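# Move foam block from desk to recessed far-aisle shelf

## Task

Pick up the small foam block lying on the desk and set it down on a shelf belonging to the shelving section at the far end of the aisle that is set back deeper than its neighbours. It must rest directly on the shelf board, not on top of a carton, and the robot must not tip over or finish leaning.

## Robot and tools

ROBOT. A Hello Robot Stretch 4, about 1.6 m tall: an omni-wheel base (rim within 0.23 m of its centre), a lift sliding on a mast, and one arm reaching straight forward, ending in a wrist (yaw, pitch, roll) and a two-finger gripper. There is only one arm, so every joint target goes in a single "joints" object.

FRAMES. Base frame: origin on the floor below the base centre, x forward, y left, z up, metres. hand_pose (a point between the open fingertips) is reported in it, possibly a little off. The odometry frame is the base frame as it was when the scene began; base_odometry counts wheel turns only, so slip looks like travel. Heading is in rad, left positive, within -3.142 to 3.142.

TOOL move. One action per call; "blocking" must always be false (true or omitted is refused). The call returns in about half a second while motion continues; a later move overrides only the joints/base it names. An action holds "base", "joints" or both, optionally with "speeds", "pace", "contact_limits"; or it is just {"end_of_arm": "enable_torque"}, which re-powers any wrist or gripper motor that switched itself off. An empty move just reports state and images.
- base: a relative offset from where the base last reported itself. {"translate_m": d}, forward positive, -2 to 2 m; {"strafe_m": d}, left positive, -2 to 2 m; {"rotate_rad": d}, counter-clockwise positive, -3.2 to 3.2 rad. translate_m and strafe_m may be combined (straight diagonal, no turn); rotate_rad goes alone.
- joints: absolute targets by name. lift_m 0 to 1.2 m; arm_m 0 to 0.55 m extension; wrist_yaw_rad -1.134 to 4.276 (0 ahead, positive left, 3.14 folded back, over 3.4 may hit the arm); wrist_pitch_rad -1.117 to 4.259 (0 level, 1.57 pointing down); wrist_roll_rad -1.117 to 4.259 (0 fingers level, positive clockwise viewed from behind); gripper_m -0.038 to 0.141, the fingertip gap (reading may be off by up to 0.015; -0.02 or less means fingers pressing together). Done tolerances: 0.004 for lift, arm, gripper; 0.02 rad for wrist joints. Out-of-range joint targets are clipped and flagged; other out-of-range values are refused; unknown keys make the call invalid.
- pace: "slow", "default", "fast", "max". Base 0.1/0.3/0.4/0.6 m/s and 1/2/3/4 rad/s; lift 0.15/0.3/0.4/0.5 m/s; arm 0.1/0.4/0.6/0.7 m/s; wrist always 1.82 rad/s. A high lift (above 0.2) slows the base, down to 0.3 m/s and 1 rad/s at 1.2.
- speeds: per-joint top speed replacing pace (not gripper_m), capped at the max value.
- contact_limits: 0 (gentlest) to 1 per arm_m, lift_m, translate_m, strafe_m, rotate_rad, placed only next to its own command; default 0.5. A base limit persists until the next base action. The arm still needs roughly 15-40 N to stop even at 0; for a light press use 0 and aim 1-3 mm beyond contact. When lifting a load, keep the lift limit at 0.15+ for 1 kg, 0.3+ for 2 kg.
- cameras: list from head_camera, head_left_camera, head_right_camera, wrist_camera, or "all"; omitted/null means all, [] none.
Each action ends within 15 s; a motion is cut at 14 s (time_out).

wait(seconds 0 to 10, cameras): no new command, returns state and images; ends early once moves have settled. wait(0) shows an ongoing move under "earlier move".
stop(cameras): brakes all your running motions, which report "stopped" and hold (they may keep pressing). It also re-brakes wheels left slack; the "stop:" line says whether they hold.
zoom_image(camera, region [x0,y0,x1,y1] pixels, origin top-left, at most 504x504): finer view of that camera's latest image.
finished_scene(scene): ends the current scene irreversibly; the goal must persist without the robot.

RESULTS. "move" reads "done" or the worst status. base_status/joint_status per motion: moving, done, off_target (rested short, may still push), contact_stop (held back, now slack), time_out (target dropped), limit_stop_at_own_body, limit_stop_at_tilt (lean over 6 degrees; lift, arm and wheels go slack), torque_fault (motor limp until enable_torque). An uncommanded stop, a refused call, blocks later move/wait/finished_scene calls in the same reply. on_its_own reports slack, holds ("held at" = target) and odd servo currents. lidar_m: 12 distances from base origin, 30-degree sectors, 1st ahead, counter-clockwise (4th left, 7th behind, 10th right); "-" means none or nearer than 0.25 m; sees roughly 0.15 m to robot height. wrist_depth_mm: 7x7 grid of median depths, 100-2000 mm, "-" when unreadable. turned_by_wheels vs turned_by_imu differing by over ~0.1 rad in one move signals a bump or slip. base_tilt in degrees (forward, right), ~3 degrees bias. motor_effort in percent (peak in brackets); servo_current in mA. A lifted load slightly raises wrist_pitch_rad reading at level.

GRIPPING. Command a gap more than 0.015 under the object's width; about 0.06 under resists tugs. Grip shows as a rise in the gripper's servo_current, not in its position. Random brief tugs may occur. Fingers pushing on a surface can jam.

AVOID. Self-collision: gripper over the base with lift below ~0.2 (0.45 pointing down); tilt-up plus roll; yaw+pitch below about -1.1; folded-back wrist with tilt or roll; retracting the arm with lift under 0.05. Tipping: with over 1 kg and arm beyond 0.2, avoid driving, turning or fast stops; avoid steady hard pushes. Avoid drops, releasing moving parts, slams and hard hits.

Each tool is called after "Request:" as name(argument=value, ...) on one line, values as JSON.

## Session

Request:
move(blocking=false)

Scene clock: 0.00 s.
base_odometry: x=+0.000 y=+0.000 heading=+0.000
turned_by_wheels: +0.000
turned_by_imu: +0.000
base_tilt: forward=+0.4 right=+1.5
lidar_m: 0.98 0.98 1.13 1.93 1.07 1.58 2.71 2.70 1.20 0.99 0.99 1.15
base_status: not commanded
joint_positions: lift_m=+0.140 arm_m=+0.002 wrist_yaw_rad=+3.046 wrist_pitch_rad=+0.002 wrist_roll_rad=+0.000 gripper_m=+0.056
joint_status: not commanded
measured_speeds: all 0
motor_effort: lift_m=+20 arm_m=-4 wheel_0=+0 wheel_1=+0 wheel_2=+0
servo_current: wrist_yaw_rad=33 wrist_pitch_rad=33 wrist_roll_rad=26 gripper_m=46
hand_pose: x=-0.1056 y=+0.1144 z=+0.3181 quat_wxyz=(+0.048, -0.001, +0.000, +0.999) (m; base frame)
wrist_depth_mm: 136 139 - - - - - / 114 140 - - 1983 - - / 123 150 - - - - - / 137 192 - - 1983 - - / - - - - 1808 1808 - / 1118 1138 196 1008 1078 1205 - / 798 723 831 152 759 866 854
pictures: head_camera, head_left_camera, head_right_camera, wrist_camera

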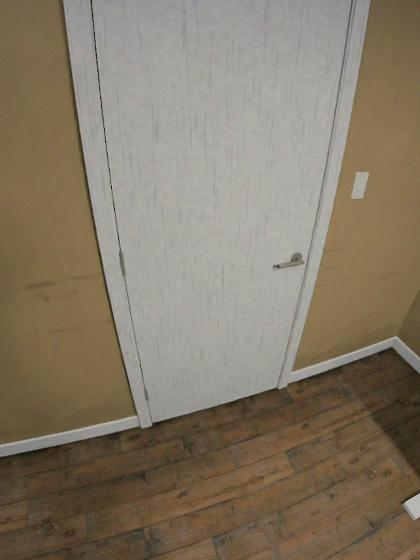

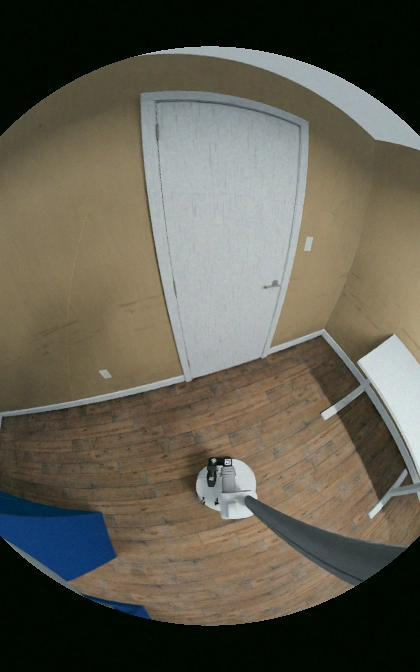

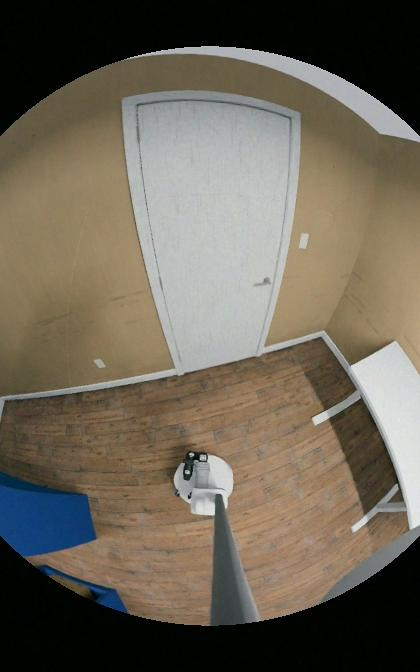

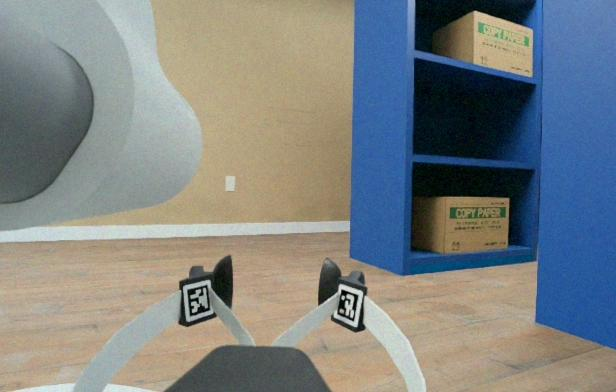

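Request:
move(base={"rotate_rad": -1.57}, blocking=false, cameras=[])

Request:
wait(seconds=3)

Scene clock: 4.40 s.
move: moving
base_odometry: x=+0.000 y=+0.000 heading=-0.261
turned_by_wheels: -0.261
turned_by_imu: -0.258
base_tilt: forward=+0.4 right=+1.4
lidar_m: 1.04 0.97 1.05 1.42 1.05 1.11 1.60 2.69 1.49 1.04 0.97 1.04
base_status: rotate_rad moving
joint_positions: lift_m=+0.140 arm_m=+0.002 wrist_yaw_rad=+3.046 wrist_pitch_rad=+0.002 wrist_roll_rad=+0.000 gripper_m=+0.056
joint_status: not commanded
measured_speeds: translate_m=+0.001 strafe_m=-0.001 rotate_rad=-0.990 lift_m=+0.000 arm_m=+0.000 wrist_yaw_rad=+0.000 wrist_pitch_rad=+0.000 wrist_roll_rad=+0.000
motor_effort: lift_m=+20(20) arm_m=-4(4) wheel_0=+6(7) wheel_1=+7(7) wheel_2=+7(8)
servo_current: wrist_yaw_rad=39(46) wrist_pitch_rad=39(52) wrist_roll_rad=26(33) gripper_m=39(52)
hand_pose: x=-0.1056 y=+0.1144 z=+0.3181 quat_wxyz=(+0.048, -0.001, +0.000, +0.999) (m; base frame)
wrist_depth_mm: 135 140 - - - - - / 113 140 - - - - - / 123 150 - - - - - / 137 192 - - - - - / 1983 - - 1921 1921 - - / 1118 1138 196 991 1098 1008 - / 798 715 831 153 750 866 798
pictures: none
No camera images: "cameras" was empty.

Scene clock: 5.97 s.
earlier move: done
base_odometry: x=+0.000 y=+0.000 heading=-1.570
turned_by_wheels: -1.309
turned_by_imu: -1.293
base_tilt: forward=+0.2 right=+1.4
lidar_m: 0.97 0.98 1.12 1.00 0.99 1.18 2.02 1.05 1.59 2.71 2.68 1.14
base_status: done
joint_positions: lift_m=+0.140 arm_m=+0.002 wrist_yaw_rad=+3.046 wrist_pitch_rad=+0.002 wrist_roll_rad=+0.000 gripper_m=+0.056
joint_status: not commanded
measured_speeds: all 0
motor_effort: lift_m=+20(20) arm_m=-4(4) wheel_0=+3(7) wheel_1=+0(9) wheel_2=+1(8)
servo_current: wrist_yaw_rad=39(46) wrist_pitch_rad=33(52) wrist_roll_rad=26(33) gripper_m=39(52)
hand_pose: x=-0.1056 y=+0.1144 z=+0.3181 quat_wxyz=(+0.048, -0.001, +0.000, +0.999) (m; base frame)
wrist_depth_mm: 136 140 - - - - - / 115 140 - - - - - / 121 153 - - - - - / 138 205 - - - - - / - - - - - - - / 991 1025 196 1008 190 1078 - / 798 715 831 152 750 854 798
wait: 1.57 of 3 s (the move ended)
pictures: head_camera, head_left_camera, head_right_camera, wrist_camera
camera_calibration:
wrist_camera: T_world_to_cam=[[0.142551, 0.98883, 0.0435188, -0.134676], [0.0286926, 0.0398209, -0.998795, 0.369213], [-0.989371, 0.143628, -0.0226956, 0.115959], [0, 0, 0, 1]] pos_world=[0.123331, 0.101815, 0.377261]

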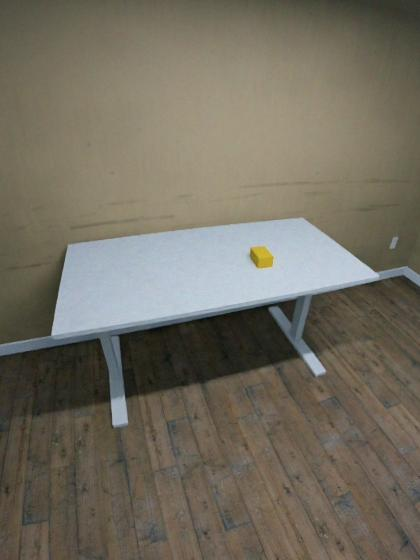

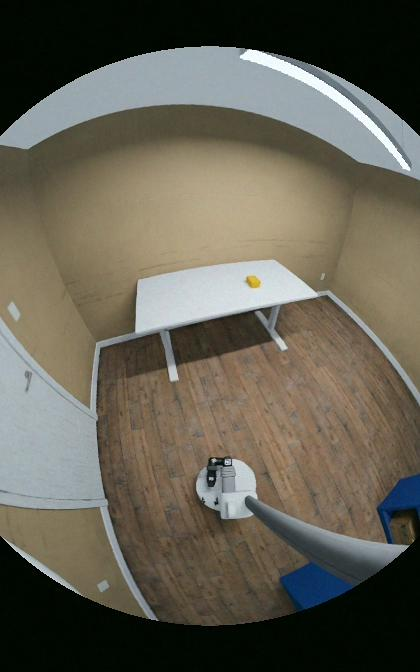

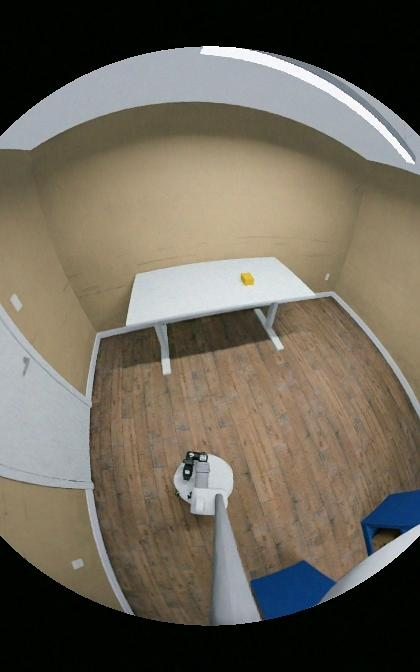

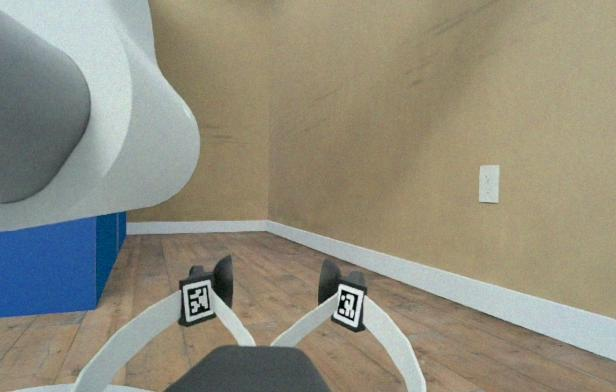

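Request:
zoom_image(camera="head_camera", region=[200, 210, 320, 310])

Scaled by 4.200 from the camera's 420x560 image, which has a finer 1200x1600 frame.

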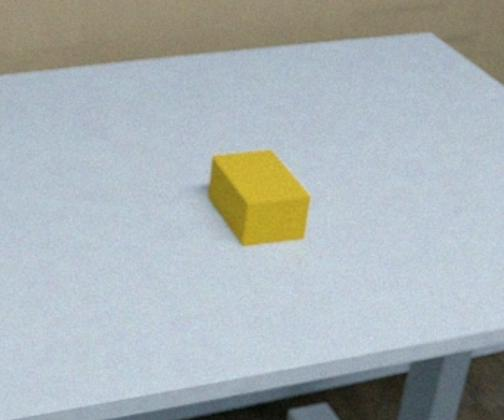

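Request:
move(base={"rotate_rad": 0.25}, joints={"lift_m": 0.95, "wrist_yaw_rad": 0.0, "gripper_m": 0.13}, pace="fast", blocking=false, cameras=[])

Request:
wait(seconds=4)

Scene clock: 56.40 s.
move: moving
base_odometry: x=+0.000 y=+0.000 heading=-1.326
turned_by_wheels: +0.243
turned_by_imu: +0.239
base_tilt: forward=+0.4 right=+1.5
lidar_m: 0.97 1.04 1.04 0.98 1.03 1.40 1.07 1.11 1.56 2.68 1.44 1.06
base_status: rotate_rad moving
joint_positions: lift_m=+0.206 arm_m=+0.002 wrist_yaw_rad=+2.395 wrist_pitch_rad=+0.002 wrist_roll_rad=+0.000 gripper_m=+0.076
joint_status: lift_m moving; wrist_yaw_rad moving; gripper_m moving
measured_speeds: translate_m=+0.002 strafe_m=+0.002 rotate_rad=+0.248 lift_m=+0.248 arm_m=+0.000 wrist_yaw_rad=-1.811 wrist_pitch_rad=+0.000 wrist_roll_rad=+0.000
motor_effort: lift_m=+27(27) arm_m=-4(4) wheel_0=-2(7) wheel_1=+1(7) wheel_2=+0(9)
servo_current: wrist_yaw_rad=104(130) wrist_pitch_rad=46(52) wrist_roll_rad=26(39) gripper_m=98(104)
hand_pose: x=+0.0210 y=+0.2601 z=+0.3832 quat_wxyz=(+0.365, -0.001, +0.000, +0.931) (m; base frame)
wrist_depth_mm: - - - - - - - / - - - - - - - / - - - - - - - / - - - - - - - / - - - - - - - / 1281 1281 198 1118 188 - 750 / 917 788 960 149 854 842 759
pictures: none
No camera images: "cameras" was empty.

Scene clock: 59.00 s.
earlier move: done
base_odometry: x=+0.000 y=+0.000 heading=-1.320
turned_by_wheels: +0.007
turned_by_imu: +0.006
base_tilt: forward=+0.2 right=+1.4
lidar_m: 0.99 1.03 1.06 0.98 1.06 1.42 1.08 1.10 1.55 2.69 1.45 1.05
base_status: done
joint_positions: lift_m=+0.950 arm_m=+0.002 wrist_yaw_rad=+0.003 wrist_pitch_rad=+0.002 wrist_roll_rad=+0.000 gripper_m=+0.130
joint_status: all done
measured_speeds: all 0
motor_effort: lift_m=+24(28) arm_m=-4(4) wheel_0=-3(7) wheel_1=+0(7) wheel_2=+1(9)
servo_current: wrist_yaw_rad=39(130) wrist_pitch_rad=46(52) wrist_roll_rad=33(39) gripper_m=33(104)
hand_pose: x=+0.4619 y=-0.0864 z=+1.1273 quat_wxyz=(+1.000, +0.000, +0.001, +0.002) (m; base frame)
wrist_depth_mm: - - - - - - - / - - - - - - - / - - - - - - - / - - - - - - - / - - - - - - - / - 188 171 - 196 - - / - - - - - - -
wait: 2.60 of 4 s (the move ended)
pictures: head_camera, head_left_camera, head_right_camera, wrist_camera
camera_calibration:
wrist_camera: T_world_to_cam=[[-0.0445006, -0.998061, 0.0435184, -0.137499], [-0.0246327, -0.0424521, -0.998795, 1.18664], [0.998706, -0.0455189, -0.0226958, -0.209948], [0, 0, 0, 1]] pos_world=[0.232787, -0.0964133, 1.18643]

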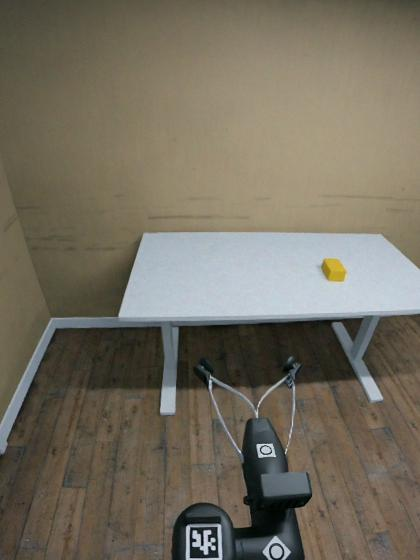

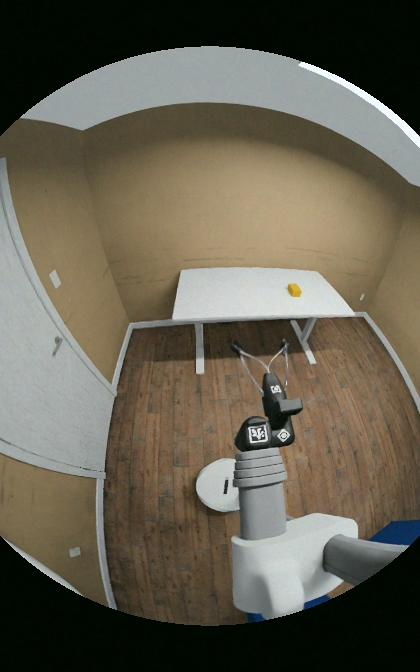

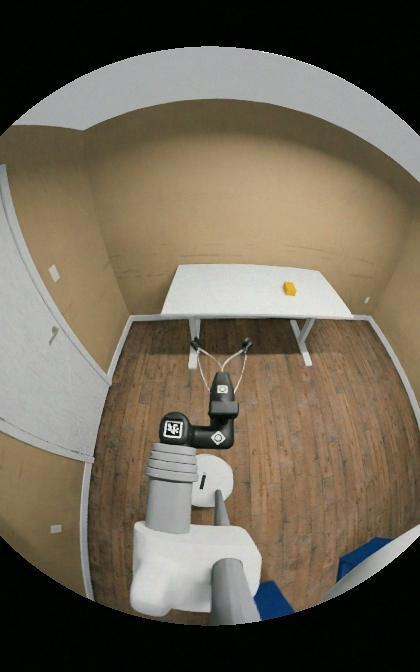

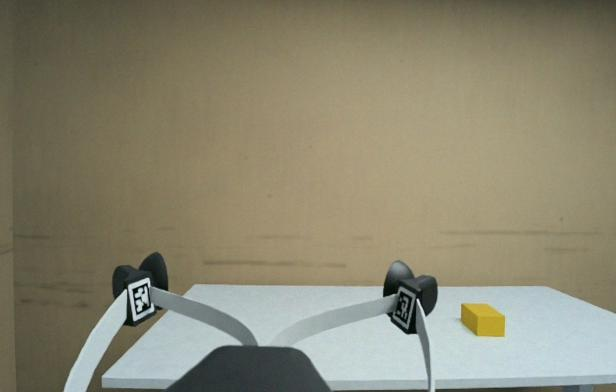

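Request:
move(base={"translate_m": 0.35, "strafe_m": -0.55}, joints={"wrist_pitch_rad": 0.5}, pace="fast", blocking=false, cameras=[])

Request:
wait(seconds=5, cameras=["head_camera", "wrist_camera"])

Scene clock: 84.73 s.
move: moving
base_odometry: x=-0.028 y=-0.030 heading=-1.320
turned_by_wheels: +0.000
turned_by_imu: -0.001
base_tilt: forward=+0.4 right=+1.4
lidar_m: 0.97 1.01 1.11 1.00 1.07 1.47 1.08 1.13 1.58 2.65 1.43 0.97
base_status: translate_m moving; strafe_m moving
joint_positions: lift_m=+0.950 arm_m=+0.002 wrist_yaw_rad=+0.003 wrist_pitch_rad=+0.495 wrist_roll_rad=+0.000 gripper_m=+0.130
joint_status: wrist_pitch_rad moving
measured_speeds: translate_m=+0.083 strafe_m=-0.132 rotate_rad=-0.004 lift_m=+0.000 arm_m=+0.000 wrist_yaw_rad=+0.000 wrist_pitch_rad=+0.260 wrist_roll_rad=+0.000
motor_effort: lift_m=+24(24) arm_m=-4(4) wheel_0=+9(10) wheel_1=-5(7) wheel_2=-8(8)
servo_current: wrist_yaw_rad=39(39) wrist_pitch_rad=65(72) wrist_roll_rad=33(33) gripper_m=46(52)
hand_pose: x=+0.4272 y=-0.0865 z=+0.9908 quat_wxyz=(+0.970, +0.000, +0.245, +0.002) (m; base frame)
wrist_depth_mm: - - - - - - - / - - - - - - - / 1618 - - - - - - / 1708 - - - - - - / 1756 1756 1808 1808 1863 1921 1808 / 1499 195 1464 1618 202 1576 1618 / 1281 1255 1308 - 1366 1336 1397
pictures: none
No camera images: "cameras" was empty.

Scene clock: 87.47 s.
earlier move: done
base_odometry: x=-0.446 y=-0.476 heading=-1.320
turned_by_wheels: +0.000
turned_by_imu: -0.002
base_tilt: forward=+0.5 right=+1.4
lidar_m: 0.63 0.65 0.94 1.55 1.64 1.49 1.41 1.51 2.24 2.13 2.16 0.69
base_status: done
joint_positions: lift_m=+0.950 arm_m=+0.002 wrist_yaw_rad=+0.003 wrist_pitch_rad=+0.499 wrist_roll_rad=+0.000 gripper_m=+0.130
joint_status: all done
measured_speeds: all 0
motor_effort: lift_m=+24(24) arm_m=-4(4) wheel_0=-2(12) wheel_1=+0(8) wheel_2=+0(8)
servo_current: wrist_yaw_rad=39(46) wrist_pitch_rad=39(72) wrist_roll_rad=26(39) gripper_m=46(52)
hand_pose: x=+0.4266 y=-0.0865 z=+0.9897 quat_wxyz=(+0.969, +0.000, +0.247, +0.002) (m; base frame)
wrist_depth_mm: - - - - - - - / - - - - - - - / - - - - - - - / - - - - - - - / - - - - - - - / 1576 195 1430 1537 202 1576 1576 / 1255 1255 1336 - 1366 1308 1366
wait: 2.73 of 5 s (the move ended)
pictures: head_camera, wrist_camera
camera_calibration:
wrist_camera: T_world_to_cam=[[-0.0179136, -0.997969, 0.0611349, -0.161971], [-0.498342, -0.0440967, -0.865858, 1.11875], [0.866796, -0.0459767, -0.49654, 0.347311], [0, 0, 0, 1]] pos_world=[0.25357, -0.0963411, 1.15103]

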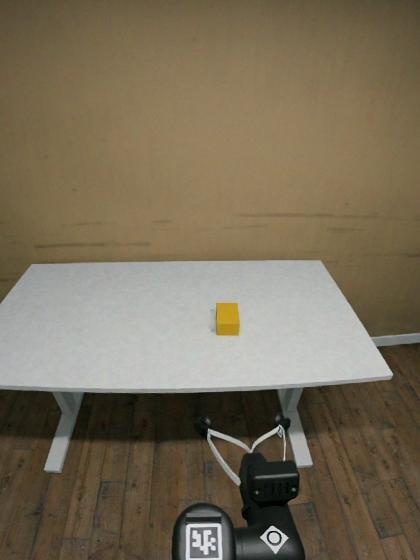

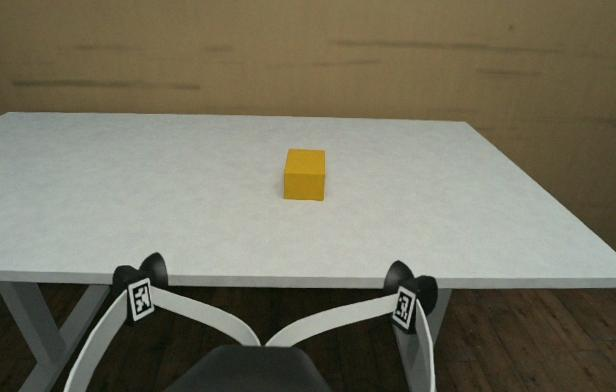

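Request:
move(joints={"arm_m": 0.33, "lift_m": 0.89}, blocking=false, cameras=[])

Request:
wait(seconds=4, cameras=["head_camera", "wrist_camera"])

Scene clock: 115.27 s.
move: moving
base_odometry: x=-0.446 y=-0.476 heading=-1.320
turned_by_wheels: +0.000
turned_by_imu: -0.001
base_tilt: forward=+0.6 right=+1.4
lidar_m: 0.64 0.69 0.93 1.55 1.64 1.52 1.40 1.51 2.22 2.11 2.15 0.68
base_status: not commanded
joint_positions: lift_m=+0.912 arm_m=+0.054 wrist_yaw_rad=+0.003 wrist_pitch_rad=+0.500 wrist_roll_rad=+0.000 gripper_m=+0.130
joint_status: lift_m moving; arm_m moving
measured_speeds: translate_m=+0.000 strafe_m=+0.000 rotate_rad=+0.000 lift_m=-0.121 arm_m=+0.198 wrist_yaw_rad=+0.000 wrist_pitch_rad=+0.001 wrist_roll_rad=+0.000
motor_effort: lift_m=+12(22) arm_m=+7(8) wheel_0=-2(2) wheel_1=+0(0) wheel_2=+0(0)
servo_current: wrist_yaw_rad=33(46) wrist_pitch_rad=33(52) wrist_roll_rad=26(33) gripper_m=46(52)
hand_pose: x=+0.4788 y=-0.0866 z=+0.9525 quat_wxyz=(+0.969, +0.000, +0.247, +0.002) (m; base frame)
wrist_depth_mm: - - - - - - - / - - - - - - - / - - - - - - - / - - - - - - - / - - - - - - - / 1430 195 182 1499 202 1537 1499 / 1205 1229 1281 - 1308 1281 1308
pictures: none
No camera images: "cameras" was empty.

Scene clock: 116.87 s.
earlier move: done
base_odometry: x=-0.446 y=-0.476 heading=-1.320
turned_by_wheels: +0.000
turned_by_imu: +0.000
base_tilt: forward=+0.4 right=+1.4
lidar_m: 0.65 0.66 0.94 1.52 1.63 1.48 1.38 1.51 2.26 2.11 2.17 0.67
base_status: not commanded
joint_positions: lift_m=+0.890 arm_m=+0.330 wrist_yaw_rad=+0.003 wrist_pitch_rad=+0.500 wrist_roll_rad=+0.000 gripper_m=+0.130
joint_status: all done
measured_speeds: all 0
motor_effort: lift_m=+14(22) arm_m=+6(11) wheel_0=-2(2) wheel_1=+0(0) wheel_2=+0(1)
servo_current: wrist_yaw_rad=46(46) wrist_pitch_rad=39(52) wrist_roll_rad=20(39) gripper_m=46(52)
hand_pose: x=+0.7541 y=-0.0866 z=+0.9305 quat_wxyz=(+0.969, +0.000, +0.247, +0.002) (m; base frame)
wrist_depth_mm: - - - - - - - / - - - - - - - / - - - - - - - / - - - 496 - - - / - - - 421 - - - / - 188 171 430 195 - - / - - - - - - -
wait: 1.60 of 4 s (the move ended)
pictures: head_camera, wrist_camera
camera_calibration:
wrist_camera: T_world_to_cam=[[-0.0181024, -0.997965, 0.0611368, -0.152394], [-0.498432, -0.0439997, -0.865811, 1.2307], [0.86674, -0.0461458, -0.496621, 0.0341618], [0, 0, 0, 1]] pos_world=[0.581054, -0.0963568, 1.09184]

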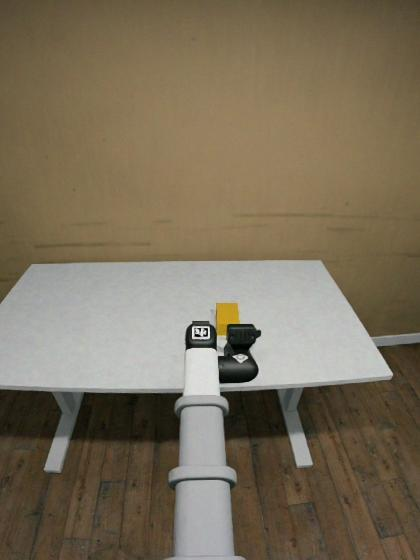

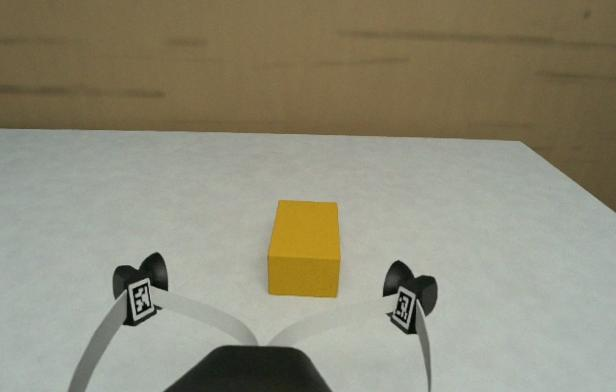

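Request:
move(base={"rotate_rad": -0.033}, blocking=false, cameras=[])

Request:
wait(seconds=1.5, cameras=[])

Request:
move(base={"translate_m": 0.1}, joints={"lift_m": 0.79}, blocking=false, cameras=[])

Request:
wait(seconds=3, cameras=["wrist_camera"])

Scene clock: 151.80 s.
move: moving
base_odometry: x=-0.446 y=-0.476 heading=-1.353
turned_by_wheels: -0.033
turned_by_imu: -0.033
base_tilt: forward=+0.4 right=+1.3
lidar_m: 0.65 0.67 0.90 1.55 1.58 2.13 1.40 1.53 2.30 2.12 2.16 0.70
base_status: rotate_rad moving
joint_positions: lift_m=+0.890 arm_m=+0.330 wrist_yaw_rad=+0.003 wrist_pitch_rad=+0.500 wrist_roll_rad=+0.000 gripper_m=+0.130
joint_status: not commanded
measured_speeds: all 0
motor_effort: lift_m=+14(14) arm_m=+6(7) wheel_0=+1(4) wheel_1=+0(5) wheel_2=-2(5)
servo_current: wrist_yaw_rad=39(39) wrist_pitch_rad=46(59) wrist_roll_rad=26(33) gripper_m=26(59)
hand_pose: x=+0.7541 y=-0.0867 z=+0.9305 quat_wxyz=(+0.969, +0.000, +0.247, +0.001) (m; base frame)
wrist_depth_mm: - - - - - - - / - - - - - - - / - - - - - - - / - - - - - - - / - - 427 427 - - - / - 188 177 178 195 - - / - - - - - - -
pictures: none
No camera images: "cameras" was empty.

Scene clock: 152.07 s.
earlier move: done
base_odometry: x=-0.446 y=-0.476 heading=-1.353
turned_by_wheels: +0.000
turned_by_imu: +0.000
base_tilt: forward=+0.4 right=+1.4
lidar_m: 0.65 0.68 0.92 1.55 1.59 2.15 1.40 1.51 2.25 2.14 2.18 0.70
base_status: done
joint_positions: lift_m=+0.890 arm_m=+0.330 wrist_yaw_rad=+0.003 wrist_pitch_rad=+0.500 wrist_roll_rad=+0.000 gripper_m=+0.130
joint_status: not commanded
measured_speeds: all 0
motor_effort: lift_m=+14(14) arm_m=+6(7) wheel_0=+1(4) wheel_1=-1(5) wheel_2=-2(5)
servo_current: wrist_yaw_rad=33(46) wrist_pitch_rad=39(59) wrist_roll_rad=20(33) gripper_m=46(59)
hand_pose: x=+0.7541 y=-0.0867 z=+0.9305 quat_wxyz=(+0.969, +0.000, +0.247, +0.001) (m; base frame)
wrist_depth_mm: - - - - - - - / - - - - - - - / - - - - - - - / - - - - - - - / - - 427 424 - - - / - 188 177 178 195 - - / - - - - - - -
wait: 0.27 of 1.5 s (the move ended)
pictures: none
No camera images: "cameras" was empty.

Scene clock: 152.57 s.
move: moving
base_odometry: x=-0.439 y=-0.507 heading=-1.353
turned_by_wheels: +0.000
turned_by_imu: +0.000
base_tilt: forward=+0.5 right=+1.4
lidar_m: 0.60 0.62 0.85 1.54 1.58 2.13 1.42 1.55 2.24 2.11 2.19 0.66
base_status: translate_m moving
joint_positions: lift_m=+0.851 arm_m=+0.330 wrist_yaw_rad=+0.003 wrist_pitch_rad=+0.500 wrist_roll_rad=+0.000 gripper_m=+0.130
joint_status: lift_m moving
measured_speeds: translate_m=+0.123 strafe_m=+0.001 rotate_rad=+0.003 lift_m=-0.149 arm_m=+0.000 wrist_yaw_rad=+0.000 wrist_pitch_rad=+0.000 wrist_roll_rad=+0.000
motor_effort: lift_m=+10(14) arm_m=+6(6) wheel_0=+7(7) wheel_1=+5(8) wheel_2=-10(10)
servo_current: wrist_yaw_rad=39(39) wrist_pitch_rad=33(52) wrist_roll_rad=26(33) gripper_m=46(59)
hand_pose: x=+0.7541 y=-0.0867 z=+0.8912 quat_wxyz=(+0.969, +0.000, +0.247, +0.001) (m; base frame)
wrist_depth_mm: - - - - - - - / - - - - - - - / - - - - - - - / - - - 427 - - - / - - 379 379 - - - / - 188 177 178 195 - - / - - - - - - -
pictures: none
No camera images: "cameras" was empty.

Scene clock: 153.60 s.
earlier move: done
base_odometry: x=-0.424 y=-0.573 heading=-1.353
turned_by_wheels: +0.000
turned_by_imu: -0.001
base_tilt: forward=+0.4 right=+1.3
lidar_m: 0.55 0.58 0.77 1.56 1.59 2.11 1.50 1.61 2.29 2.11 0.89 0.59
base_status: done
joint_positions: lift_m=+0.790 arm_m=+0.330 wrist_yaw_rad=+0.003 wrist_pitch_rad=+0.500 wrist_roll_rad=+0.000 gripper_m=+0.130
joint_status: all done
measured_speeds: all 0
motor_effort: lift_m=+14(14) arm_m=+6(6) wheel_0=+1(7) wheel_1=+1(8) wheel_2=+1(10)
servo_current: wrist_yaw_rad=26(46) wrist_pitch_rad=39(52) wrist_roll_rad=26(33) gripper_m=46(59)
hand_pose: x=+0.7541 y=-0.0867 z=+0.8305 quat_wxyz=(+0.969, +0.000, +0.247, +0.001) (m; base frame)
wrist_depth_mm: - - - - - - - / - - - - - - - / - - - - - - - / - - 320 322 - - - / - - 279 281 - - - / - 188 177 173 195 - - / - - - - - - -
wait: 1.03 of 3 s (the move ended)
pictures: wrist_camera
camera_calibration:
wrist_camera: T_world_to_cam=[[-0.0185293, -0.997957, 0.0611378, -0.146067], [-0.498486, -0.0437854, -0.865791, 1.14415], [0.8667, -0.0465188, -0.496657, -0.015466], [0, 0, 0, 1]] pos_world=[0.58104, -0.0963913, 0.991842]

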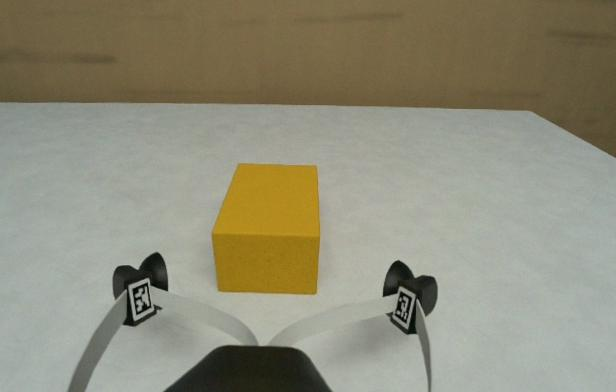

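Request:
move(joints={"arm_m": 0.45, "lift_m": 0.752}, contact_limits={"arm_m": 0.2, "lift_m": 0.2}, blocking=false, cameras=[])

Request:
wait(seconds=3, cameras=["wrist_camera", "head_camera"])

Scene clock: 164.10 s.
move: moving
base_odometry: x=-0.424 y=-0.573 heading=-1.353
turned_by_wheels: +0.000
turned_by_imu: -0.001
base_tilt: forward=+0.4 right=+1.5
lidar_m: 0.55 0.58 0.77 1.55 1.60 2.10 1.50 1.61 2.28 2.12 0.89 0.57
base_status: not commanded
joint_positions: lift_m=+0.758 arm_m=+0.382 wrist_yaw_rad=+0.003 wrist_pitch_rad=+0.500 wrist_roll_rad=+0.000 gripper_m=+0.130
joint_status: lift_m moving; arm_m moving
measured_speeds: translate_m=+0.000 strafe_m=+0.000 rotate_rad=+0.000 lift_m=-0.065 arm_m=+0.198 wrist_yaw_rad=+0.000 wrist_pitch_rad=+0.000 wrist_roll_rad=+0.000
motor_effort: lift_m=+14(14) arm_m=+5(9) wheel_0=+1(1) wheel_1=+1(1) wheel_2=+1(1)
servo_current: wrist_yaw_rad=39(39) wrist_pitch_rad=39(46) wrist_roll_rad=33(33) gripper_m=46(52)
contact_limits: arm_m 0.2; lift_m 0.2
hand_pose: x=+0.8065 y=-0.0867 z=+0.7985 quat_wxyz=(+0.969, +0.000, +0.247, +0.001) (m; base frame)
wrist_depth_mm: - - - - - - - / - - - - - - - / - - - - - - - / - - 257 260 - - - / - - 224 225 - - - / - 188 236 237 195 - - / - - - - - - -
pictures: none
No camera images: "cameras" was empty.

Scene clock: 164.97 s.
earlier move: done
base_odometry: x=-0.424 y=-0.573 heading=-1.353
turned_by_wheels: +0.000
turned_by_imu: +0.000
base_tilt: forward=+0.3 right=+1.4
lidar_m: 0.55 0.59 0.76 1.56 1.61 2.12 1.49 1.59 2.26 2.11 0.92 0.59
base_status: not commanded
joint_positions: lift_m=+0.752 arm_m=+0.450 wrist_yaw_rad=+0.003 wrist_pitch_rad=+0.500 wrist_roll_rad=+0.000 gripper_m=+0.130
joint_status: all done
measured_speeds: all 0
motor_effort: lift_m=+13(16) arm_m=+6(10) wheel_0=+1(1) wheel_1=+1(1) wheel_2=+1(1)
servo_current: wrist_yaw_rad=33(46) wrist_pitch_rad=26(46) wrist_roll_rad=26(33) gripper_m=46(52)
contact_limits: arm_m 0.2; lift_m 0.2
hand_pose: x=+0.8741 y=-0.0867 z=+0.7925 quat_wxyz=(+0.969, +0.000, +0.247, +0.001) (m; base frame)
wrist_depth_mm: - - - - - - - / - - - - - - - / - - - - - - - / - - 231 244 - - - / - - 191 195 - - - / - 187 176 172 195 - - / - - 197 - - - -
wait: 0.87 of 3 s (the move ended)
pictures: head_camera, wrist_camera
camera_calibration:
wrist_camera: T_world_to_cam=[[-0.018528, -0.997957, 0.0611382, -0.141523], [-0.498504, -0.0437855, -0.865781, 1.17107], [0.86669, -0.0465188, -0.496674, -0.138301], [0, 0, 0, 1]] pos_world=[0.701022, -0.0963913, 0.953848]

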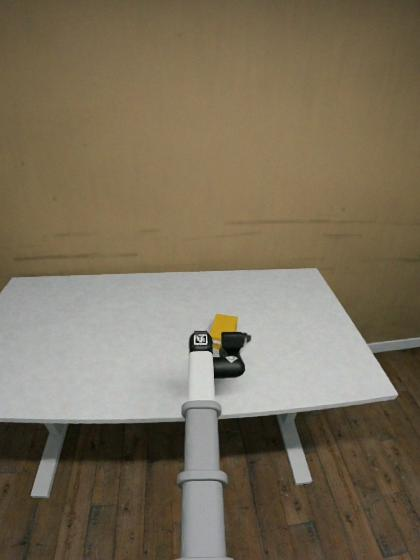

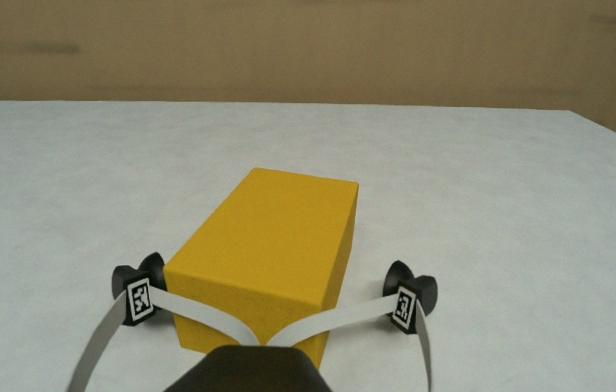

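Request:
move(joints={"arm_m": 0.478}, contact_limits={"arm_m": 0.1}, blocking=false, cameras=[])

Request:
wait(seconds=1.5, cameras=["wrist_camera"])

Request:
move(joints={"gripper_m": 0.02}, blocking=false, cameras=[])

Request:
wait(seconds=3, cameras=["wrist_camera"])

Scene clock: 195.43 s.
move: moving
base_odometry: x=-0.424 y=-0.573 heading=-1.353
turned_by_wheels: +0.000
turned_by_imu: -0.001
base_tilt: forward=+0.3 right=+1.3
lidar_m: 0.56 0.59 0.77 1.56 1.59 2.15 1.51 1.61 2.25 2.13 0.87 0.59
base_status: not commanded
joint_positions: lift_m=+0.752 arm_m=+0.478 wrist_yaw_rad=+0.003 wrist_pitch_rad=+0.500 wrist_roll_rad=+0.000 gripper_m=+0.130
joint_status: arm_m moving
measured_speeds: translate_m=+0.000 strafe_m=+0.000 rotate_rad=+0.000 lift_m=+0.000 arm_m=+0.013 wrist_yaw_rad=+0.000 wrist_pitch_rad=+0.000 wrist_roll_rad=+0.000
motor_effort: lift_m=+14(14) arm_m=+5(8) wheel_0=+1(1) wheel_1=+1(1) wheel_2=+1(1)
servo_current: wrist_yaw_rad=33(39) wrist_pitch_rad=39(46) wrist_roll_rad=26(33) gripper_m=46(52)
contact_limits: arm_m 0.1; lift_m 0.2
hand_pose: x=+0.9020 y=-0.0867 z=+0.7925 quat_wxyz=(+0.969, +0.000, +0.247, +0.001) (m; base frame)
wrist_depth_mm: - - - - - - - / - - - - - - - / - - - - - - - / - - 230 245 - - - / - - 190 202 - - - / - 188 177 172 195 - - / - - 197 - - - -
pictures: none
No camera images: "cameras" was empty.

Scene clock: 195.80 s.
earlier move: done
base_odometry: x=-0.424 y=-0.573 heading=-1.353
turned_by_wheels: +0.000
turned_by_imu: +0.000
base_tilt: forward=+0.2 right=+1.4
lidar_m: 0.55 0.56 0.75 1.55 1.62 2.15 1.50 1.62 2.26 2.12 0.88 0.59
base_status: not commanded
joint_positions: lift_m=+0.752 arm_m=+0.478 wrist_yaw_rad=+0.003 wrist_pitch_rad=+0.500 wrist_roll_rad=+0.000 gripper_m=+0.130
joint_status: all done
measured_speeds: all 0
motor_effort: lift_m=+13(14) arm_m=+6(8) wheel_0=+1(1) wheel_1=+1(1) wheel_2=+1(1)
servo_current: wrist_yaw_rad=39(39) wrist_pitch_rad=33(52) wrist_roll_rad=26(33) gripper_m=46(52)
contact_limits: arm_m 0.1; lift_m 0.2
hand_pose: x=+0.9021 y=-0.0867 z=+0.7925 quat_wxyz=(+0.969, +0.000, +0.247, +0.001) (m; base frame)
wrist_depth_mm: - - - - - - - / - - - - - - - / - - - - - - - / - - 230 244 - - - / - - 191 202 - - - / - 187 177 173 196 - - / - - 197 - - - -
wait: 0.37 of 1.5 s (the move ended)
pictures: wrist_camera
camera_calibration:
wrist_camera: T_world_to_cam=[[-0.0185276, -0.997957, 0.0611382, -0.141004], [-0.498504, -0.0437856, -0.865781, 1.18502], [0.86669, -0.0465185, -0.496674, -0.162569], [0, 0, 0, 1]] pos_world=[0.729023, -0.0963913, 0.953848]

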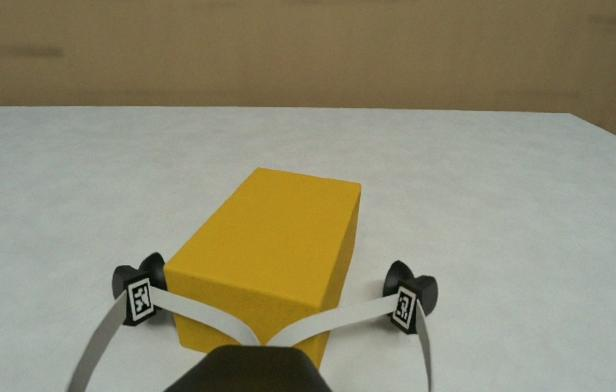

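Scene clock: 196.30 s.
move: moving
base_odometry: x=-0.424 y=-0.573 heading=-1.353
turned_by_wheels: +0.000
turned_by_imu: +0.000
base_tilt: forward=+0.3 right=+1.3
lidar_m: 0.55 0.56 0.75 1.55 1.59 2.13 1.49 1.60 2.26 2.13 0.85 0.58
base_status: not commanded
joint_positions: lift_m=+0.752 arm_m=+0.478 wrist_yaw_rad=+0.003 wrist_pitch_rad=+0.500 wrist_roll_rad=+0.000 gripper_m=+0.116
joint_status: gripper_m moving
measured_speeds: all 0
motor_effort: lift_m=+14(14) arm_m=+6(7) wheel_0=+1(1) wheel_1=+1(1) wheel_2=+1(1)
servo_current: wrist_yaw_rad=26(46) wrist_pitch_rad=39(46) wrist_roll_rad=26(33) gripper_m=85(85)
contact_limits: arm_m 0.1; lift_m 0.2
hand_pose: x=+0.9021 y=-0.0867 z=+0.7925 quat_wxyz=(+0.969, +0.000, +0.247, +0.001) (m; base frame)
wrist_depth_mm: - - - - - - - / - - - - - - - / - - - - - - - / - - 231 244 - - - / - - 191 202 - - - / - 186 179 172 192 - - / - - - - - - -
pictures: none
No camera images: "cameras" was empty.

Scene clock: 197.77 s.
earlier move: done
base_odometry: x=-0.424 y=-0.573 heading=-1.353
turned_by_wheels: +0.000
turned_by_imu: +0.000
base_tilt: forward=+0.5 right=+1.4
lidar_m: 0.54 0.58 0.77 1.55 1.61 2.16 1.47 1.62 2.28 2.12 0.87 0.59
base_status: not commanded
joint_positions: lift_m=+0.752 arm_m=+0.478 wrist_yaw_rad=+0.003 wrist_pitch_rad=+0.500 wrist_roll_rad=+0.000 gripper_m=+0.021
joint_status: all done
measured_speeds: all 0
motor_effort: lift_m=+14(14) arm_m=+6(7) wheel_0=+1(1) wheel_1=+0(1) wheel_2=+1(1)
servo_current: wrist_yaw_rad=39(46) wrist_pitch_rad=26(52) wrist_roll_rad=26(33) gripper_m=124(293)
contact_limits: arm_m 0.1; lift_m 0.2
hand_pose: x=+0.9020 y=-0.0867 z=+0.7925 quat_wxyz=(+0.969, +0.000, +0.247, +0.001) (m; base frame)
wrist_depth_mm: - - - - - - - / - - - - - - - / - - - - - - - / - - 213 228 - - - / - - 174 177 - - - / - 165 162 156 181 - - / - - - 142 - - -
wait: 1.47 of 3 s (the move ended)
pictures: wrist_camera
camera_calibration:
wrist_camera: T_world_to_cam=[[-0.018518, -0.997957, 0.0611415, -0.141013], [-0.498642, -0.0437859, -0.865702, 1.18504], [0.86661, -0.0465187, -0.496812, -0.162389], [0, 0, 0, 1]] pos_world=[0.729027, -0.0963913, 0.953835]

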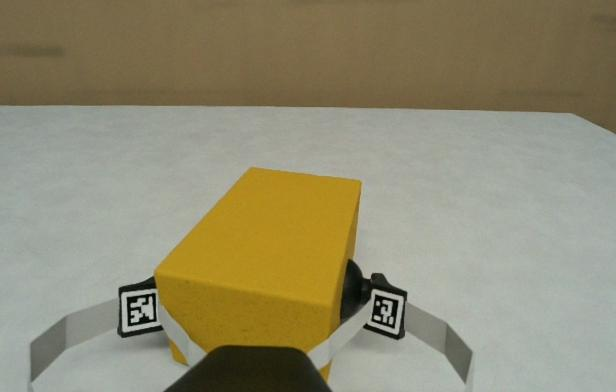

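Request:
move(joints={"lift_m": 0.85}, blocking=false, cameras=[])

Request:
wait(seconds=2, cameras=["wrist_camera", "head_camera"])

Scene clock: 205.27 s.
move: moving
base_odometry: x=-0.424 y=-0.573 heading=-1.353
turned_by_wheels: +0.000
turned_by_imu: -0.001
base_tilt: forward=+0.2 right=+1.3
lidar_m: 0.53 0.57 0.79 1.57 1.58 2.12 1.51 1.61 2.28 2.11 0.91 0.57
base_status: not commanded
joint_positions: lift_m=+0.791 arm_m=+0.478 wrist_yaw_rad=+0.003 wrist_pitch_rad=+0.500 wrist_roll_rad=+0.000 gripper_m=+0.021
joint_status: lift_m moving
measured_speeds: translate_m=+0.000 strafe_m=+0.000 rotate_rad=+0.000 lift_m=+0.149 arm_m=+0.000 wrist_yaw_rad=+0.000 wrist_pitch_rad=+0.000 wrist_roll_rad=+0.000
motor_effort: lift_m=+26(27) arm_m=+6(6) wheel_0=+1(1) wheel_1=+1(1) wheel_2=+1(1)
servo_current: wrist_yaw_rad=33(46) wrist_pitch_rad=39(46) wrist_roll_rad=26(33) gripper_m=124(130)
contact_limits: arm_m 0.1
hand_pose: x=+0.9020 y=-0.0867 z=+0.8308 quat_wxyz=(+0.969, +0.000, +0.247, +0.001) (m; base frame)
wrist_depth_mm: - - - - - - - / - - - - - - - / - - - - - - - / - - 214 228 - - - / - - 175 177 - - - / - 165 161 156 181 - - / - - - 142 - - -
pictures: none
No camera images: "cameras" was empty.

Scene clock: 206.20 s.
earlier move: done
base_odometry: x=-0.424 y=-0.573 heading=-1.353
turned_by_wheels: +0.000
turned_by_imu: +0.000
base_tilt: forward=+0.5 right=+1.4
lidar_m: 0.55 0.58 0.77 1.55 1.59 2.14 1.51 1.60 2.26 2.12 0.88 0.57
base_status: not commanded
joint_positions: lift_m=+0.850 arm_m=+0.478 wrist_yaw_rad=+0.003 wrist_pitch_rad=+0.500 wrist_roll_rad=+0.000 gripper_m=+0.021
joint_status: all done
measured_speeds: all 0
motor_effort: lift_m=+24(27) arm_m=+6(6) wheel_0=+1(1) wheel_1=+1(1) wheel_2=+1(1)
servo_current: wrist_yaw_rad=39(46) wrist_pitch_rad=39(52) wrist_roll_rad=26(33) gripper_m=117(130)
contact_limits: arm_m 0.1
hand_pose: x=+0.9020 y=-0.0867 z=+0.8895 quat_wxyz=(+0.969, +0.000, +0.247, +0.001) (m; base frame)
wrist_depth_mm: - - - - - - - / - - - - - - - / - - - - - - - / - - 214 228 - - - / - - 175 178 - - - / - 165 161 156 181 - - / - - - 142 - - -
wait: 0.93 of 2 s (the move ended)
pictures: head_camera, wrist_camera
camera_calibration:
wrist_camera: T_world_to_cam=[[-0.0185126, -0.997957, 0.0611435, -0.146956], [-0.49872, -0.0437861, -0.865656, 1.26911], [0.866565, -0.046519, -0.496891, -0.114035], [0, 0, 0, 1]] pos_world=[0.729032, -0.0963913, 1.05094]

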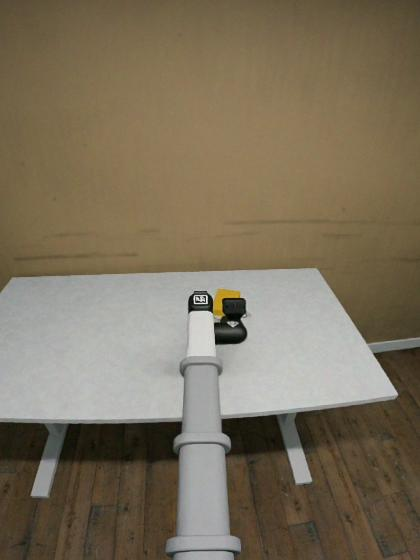

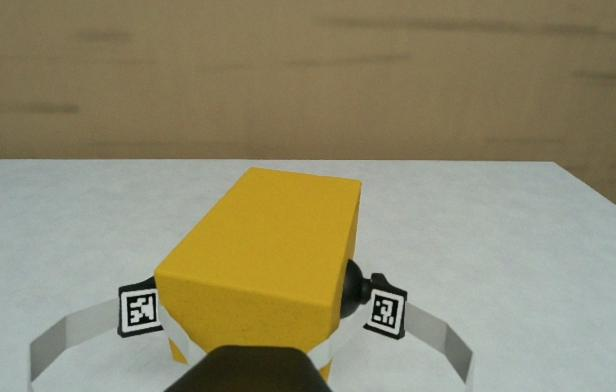

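Request:
move(base={"translate_m": -0.35}, joints={"arm_m": 0.03}, blocking=false, cameras=[])

Request:
wait(seconds=4, cameras=[])

Request:
move(base={"rotate_rad": 2.9}, joints={"wrist_pitch_rad": 0.1}, blocking=false, cameras=[])

Request:
wait(seconds=5)

Scene clock: 225.50 s.
move: moving
base_odometry: x=-0.431 y=-0.542 heading=-1.353
turned_by_wheels: +0.000
turned_by_imu: -0.001
base_tilt: forward=+0.4 right=+1.4
lidar_m: 0.58 0.59 0.81 1.54 1.58 2.14 1.48 1.56 2.27 2.14 2.12 0.62
base_status: translate_m moving
joint_positions: lift_m=+0.850 arm_m=+0.426 wrist_yaw_rad=+0.003 wrist_pitch_rad=+0.500 wrist_roll_rad=+0.000 gripper_m=+0.021
joint_status: arm_m moving
measured_speeds: translate_m=-0.124 strafe_m=+0.000 rotate_rad=+0.001 lift_m=+0.000 arm_m=-0.198 wrist_yaw_rad=+0.000 wrist_pitch_rad=+0.000 wrist_roll_rad=+0.000
motor_effort: lift_m=+24(24) arm_m=-7(8) wheel_0=-6(7) wheel_1=-6(6) wheel_2=+9(10)
servo_current: wrist_yaw_rad=46(46) wrist_pitch_rad=52(52) wrist_roll_rad=26(33) gripper_m=130(130)
hand_pose: x=+0.8500 y=-0.0867 z=+0.8895 quat_wxyz=(+0.969, +0.000, +0.247, +0.001) (m; base frame)
wrist_depth_mm: - - - - - - - / - - - - - - - / - - - - - - - / - - 213 228 - - - / - - 175 177 - - - / - 165 161 156 182 - - / - - - 142 - - -
pictures: none
No camera images: "cameras" was empty.

Scene clock: 227.67 s.
earlier move: done
base_odometry: x=-0.500 y=-0.232 heading=-1.353
turned_by_wheels: +0.000
turned_by_imu: +0.000
base_tilt: forward=+0.2 right=+1.4
lidar_m: 0.49 0.93 1.23 1.52 1.60 1.25 1.16 1.30 1.52 2.14 2.20 0.97
base_status: done
joint_positions: lift_m=+0.850 arm_m=+0.030 wrist_yaw_rad=+0.003 wrist_pitch_rad=+0.500 wrist_roll_rad=+0.000 gripper_m=+0.021
joint_status: all done
measured_speeds: all 0
motor_effort: lift_m=+24(24) arm_m=-6(10) wheel_0=-3(7) wheel_1=+0(6) wheel_2=-1(10)
servo_current: wrist_yaw_rad=26(46) wrist_pitch_rad=20(59) wrist_roll_rad=33(33) gripper_m=117(137)
hand_pose: x=+0.4544 y=-0.0867 z=+0.8895 quat_wxyz=(+0.969, +0.000, +0.247, +0.001) (m; base frame)
wrist_depth_mm: - - - - - - - / - - - - - - - / - - - - - - - / - - 214 228 1182 - - / 1618 1618 175 177 1661 1708 1756 / 1397 173 161 156 182 1464 1430 / 151 1160 167 142 1205 1138 1229
wait: 2.17 of 4 s (the move ended)
pictures: none
No camera images: "cameras" was empty.

Scene clock: 228.17 s.
move: moving
base_odometry: x=-0.500 y=-0.232 heading=-1.092
turned_by_wheels: +0.261
turned_by_imu: +0.257
base_tilt: forward=+0.3 right=+1.5
lidar_m: 0.48 1.02 1.55 1.53 1.76 1.13 1.16 1.30 2.18 2.15 1.08 0.90
base_status: rotate_rad moving
joint_positions: lift_m=+0.850 arm_m=+0.030 wrist_yaw_rad=+0.003 wrist_pitch_rad=+0.110 wrist_roll_rad=+0.000 gripper_m=+0.021
joint_status: wrist_pitch_rad moving
measured_speeds: translate_m=-0.001 strafe_m=+0.001 rotate_rad=+0.992 lift_m=+0.000 arm_m=+0.000 wrist_yaw_rad=+0.000 wrist_pitch_rad=-0.210 wrist_roll_rad=+0.000
motor_effort: lift_m=+24(24) arm_m=-6(6) wheel_0=-7(8) wheel_1=-6(7) wheel_2=-7(8)
servo_current: wrist_yaw_rad=39(52) wrist_pitch_rad=59(143) wrist_roll_rad=26(33) gripper_m=124(137)
hand_pose: x=+0.4880 y=-0.0866 z=+0.9961 quat_wxyz=(+0.998, +0.000, +0.055, +0.001) (m; base frame)
wrist_depth_mm: - - - - - - - / - - - - - - - / - - - - - - - / - - 214 229 - - - / - - 174 177 - - - / - 166 161 156 182 - - / 1661 - - 141 - 137 -
pictures: none
No camera images: "cameras" was empty.

Scene clock: 230.47 s.
earlier move: done
base_odometry: x=-0.500 y=-0.231 heading=+1.547
turned_by_wheels: +2.638
turned_by_imu: +2.604
base_tilt: forward=+0.5 right=+1.1
lidar_m: 0.50 1.15 1.29 2.19 2.18 1.09 0.90 0.89 1.03 1.54 1.51 1.74
base_status: done
joint_positions: lift_m=+0.850 arm_m=+0.030 wrist_yaw_rad=+0.003 wrist_pitch_rad=+0.107 wrist_roll_rad=+0.000 gripper_m=+0.021
joint_status: all done
measured_speeds: all 0
motor_effort: lift_m=+24(24) arm_m=-6(6) wheel_0=-2(9) wheel_1=-2(8) wheel_2=+0(9)
servo_current: wrist_yaw_rad=33(52) wrist_pitch_rad=52(143) wrist_roll_rad=26(33) gripper_m=124(137)
hand_pose: x=+0.4881 y=-0.0866 z=+0.9970 quat_wxyz=(+0.999, +0.000, +0.053, +0.001) (m; base frame)
wrist_depth_mm: - - - - - - - / - - - - - - - / - - - - - - - / - - 214 229 - - - / - - 174 177 - - - / - 167 161 155 182 - - / 1708 - - 142 1921 1708 -
wait: 2.30 of 5 s (the move ended)
pictures: head_camera, head_left_camera, head_right_camera, wrist_camera
camera_calibration:
wrist_camera: T_world_to_cam=[[-0.0403514, -0.998017, 0.0483054, -0.137656], [-0.129192, -0.0427277, -0.990699, 1.10013], [0.990798, -0.0462168, -0.127212, -0.131126], [0, 0, 0, 1]] pos_world=[0.266493, -0.0964373, 1.07987]

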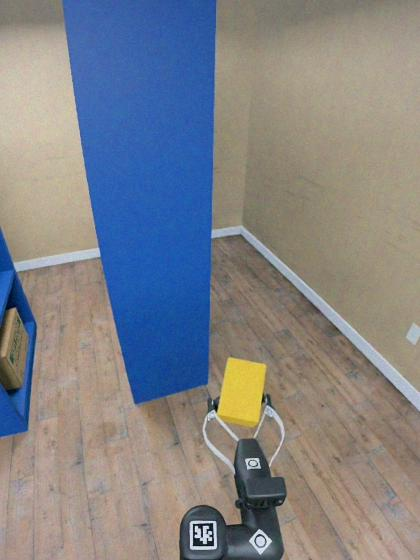

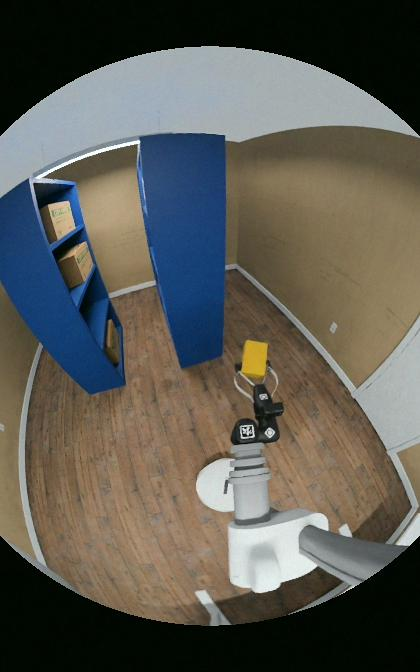

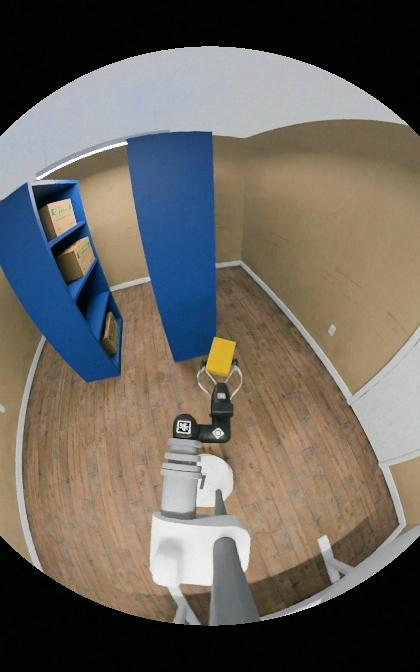

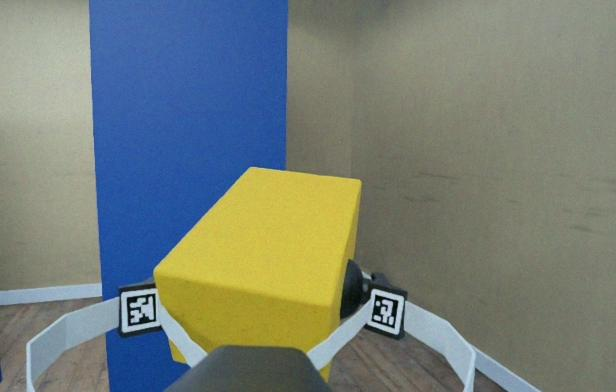

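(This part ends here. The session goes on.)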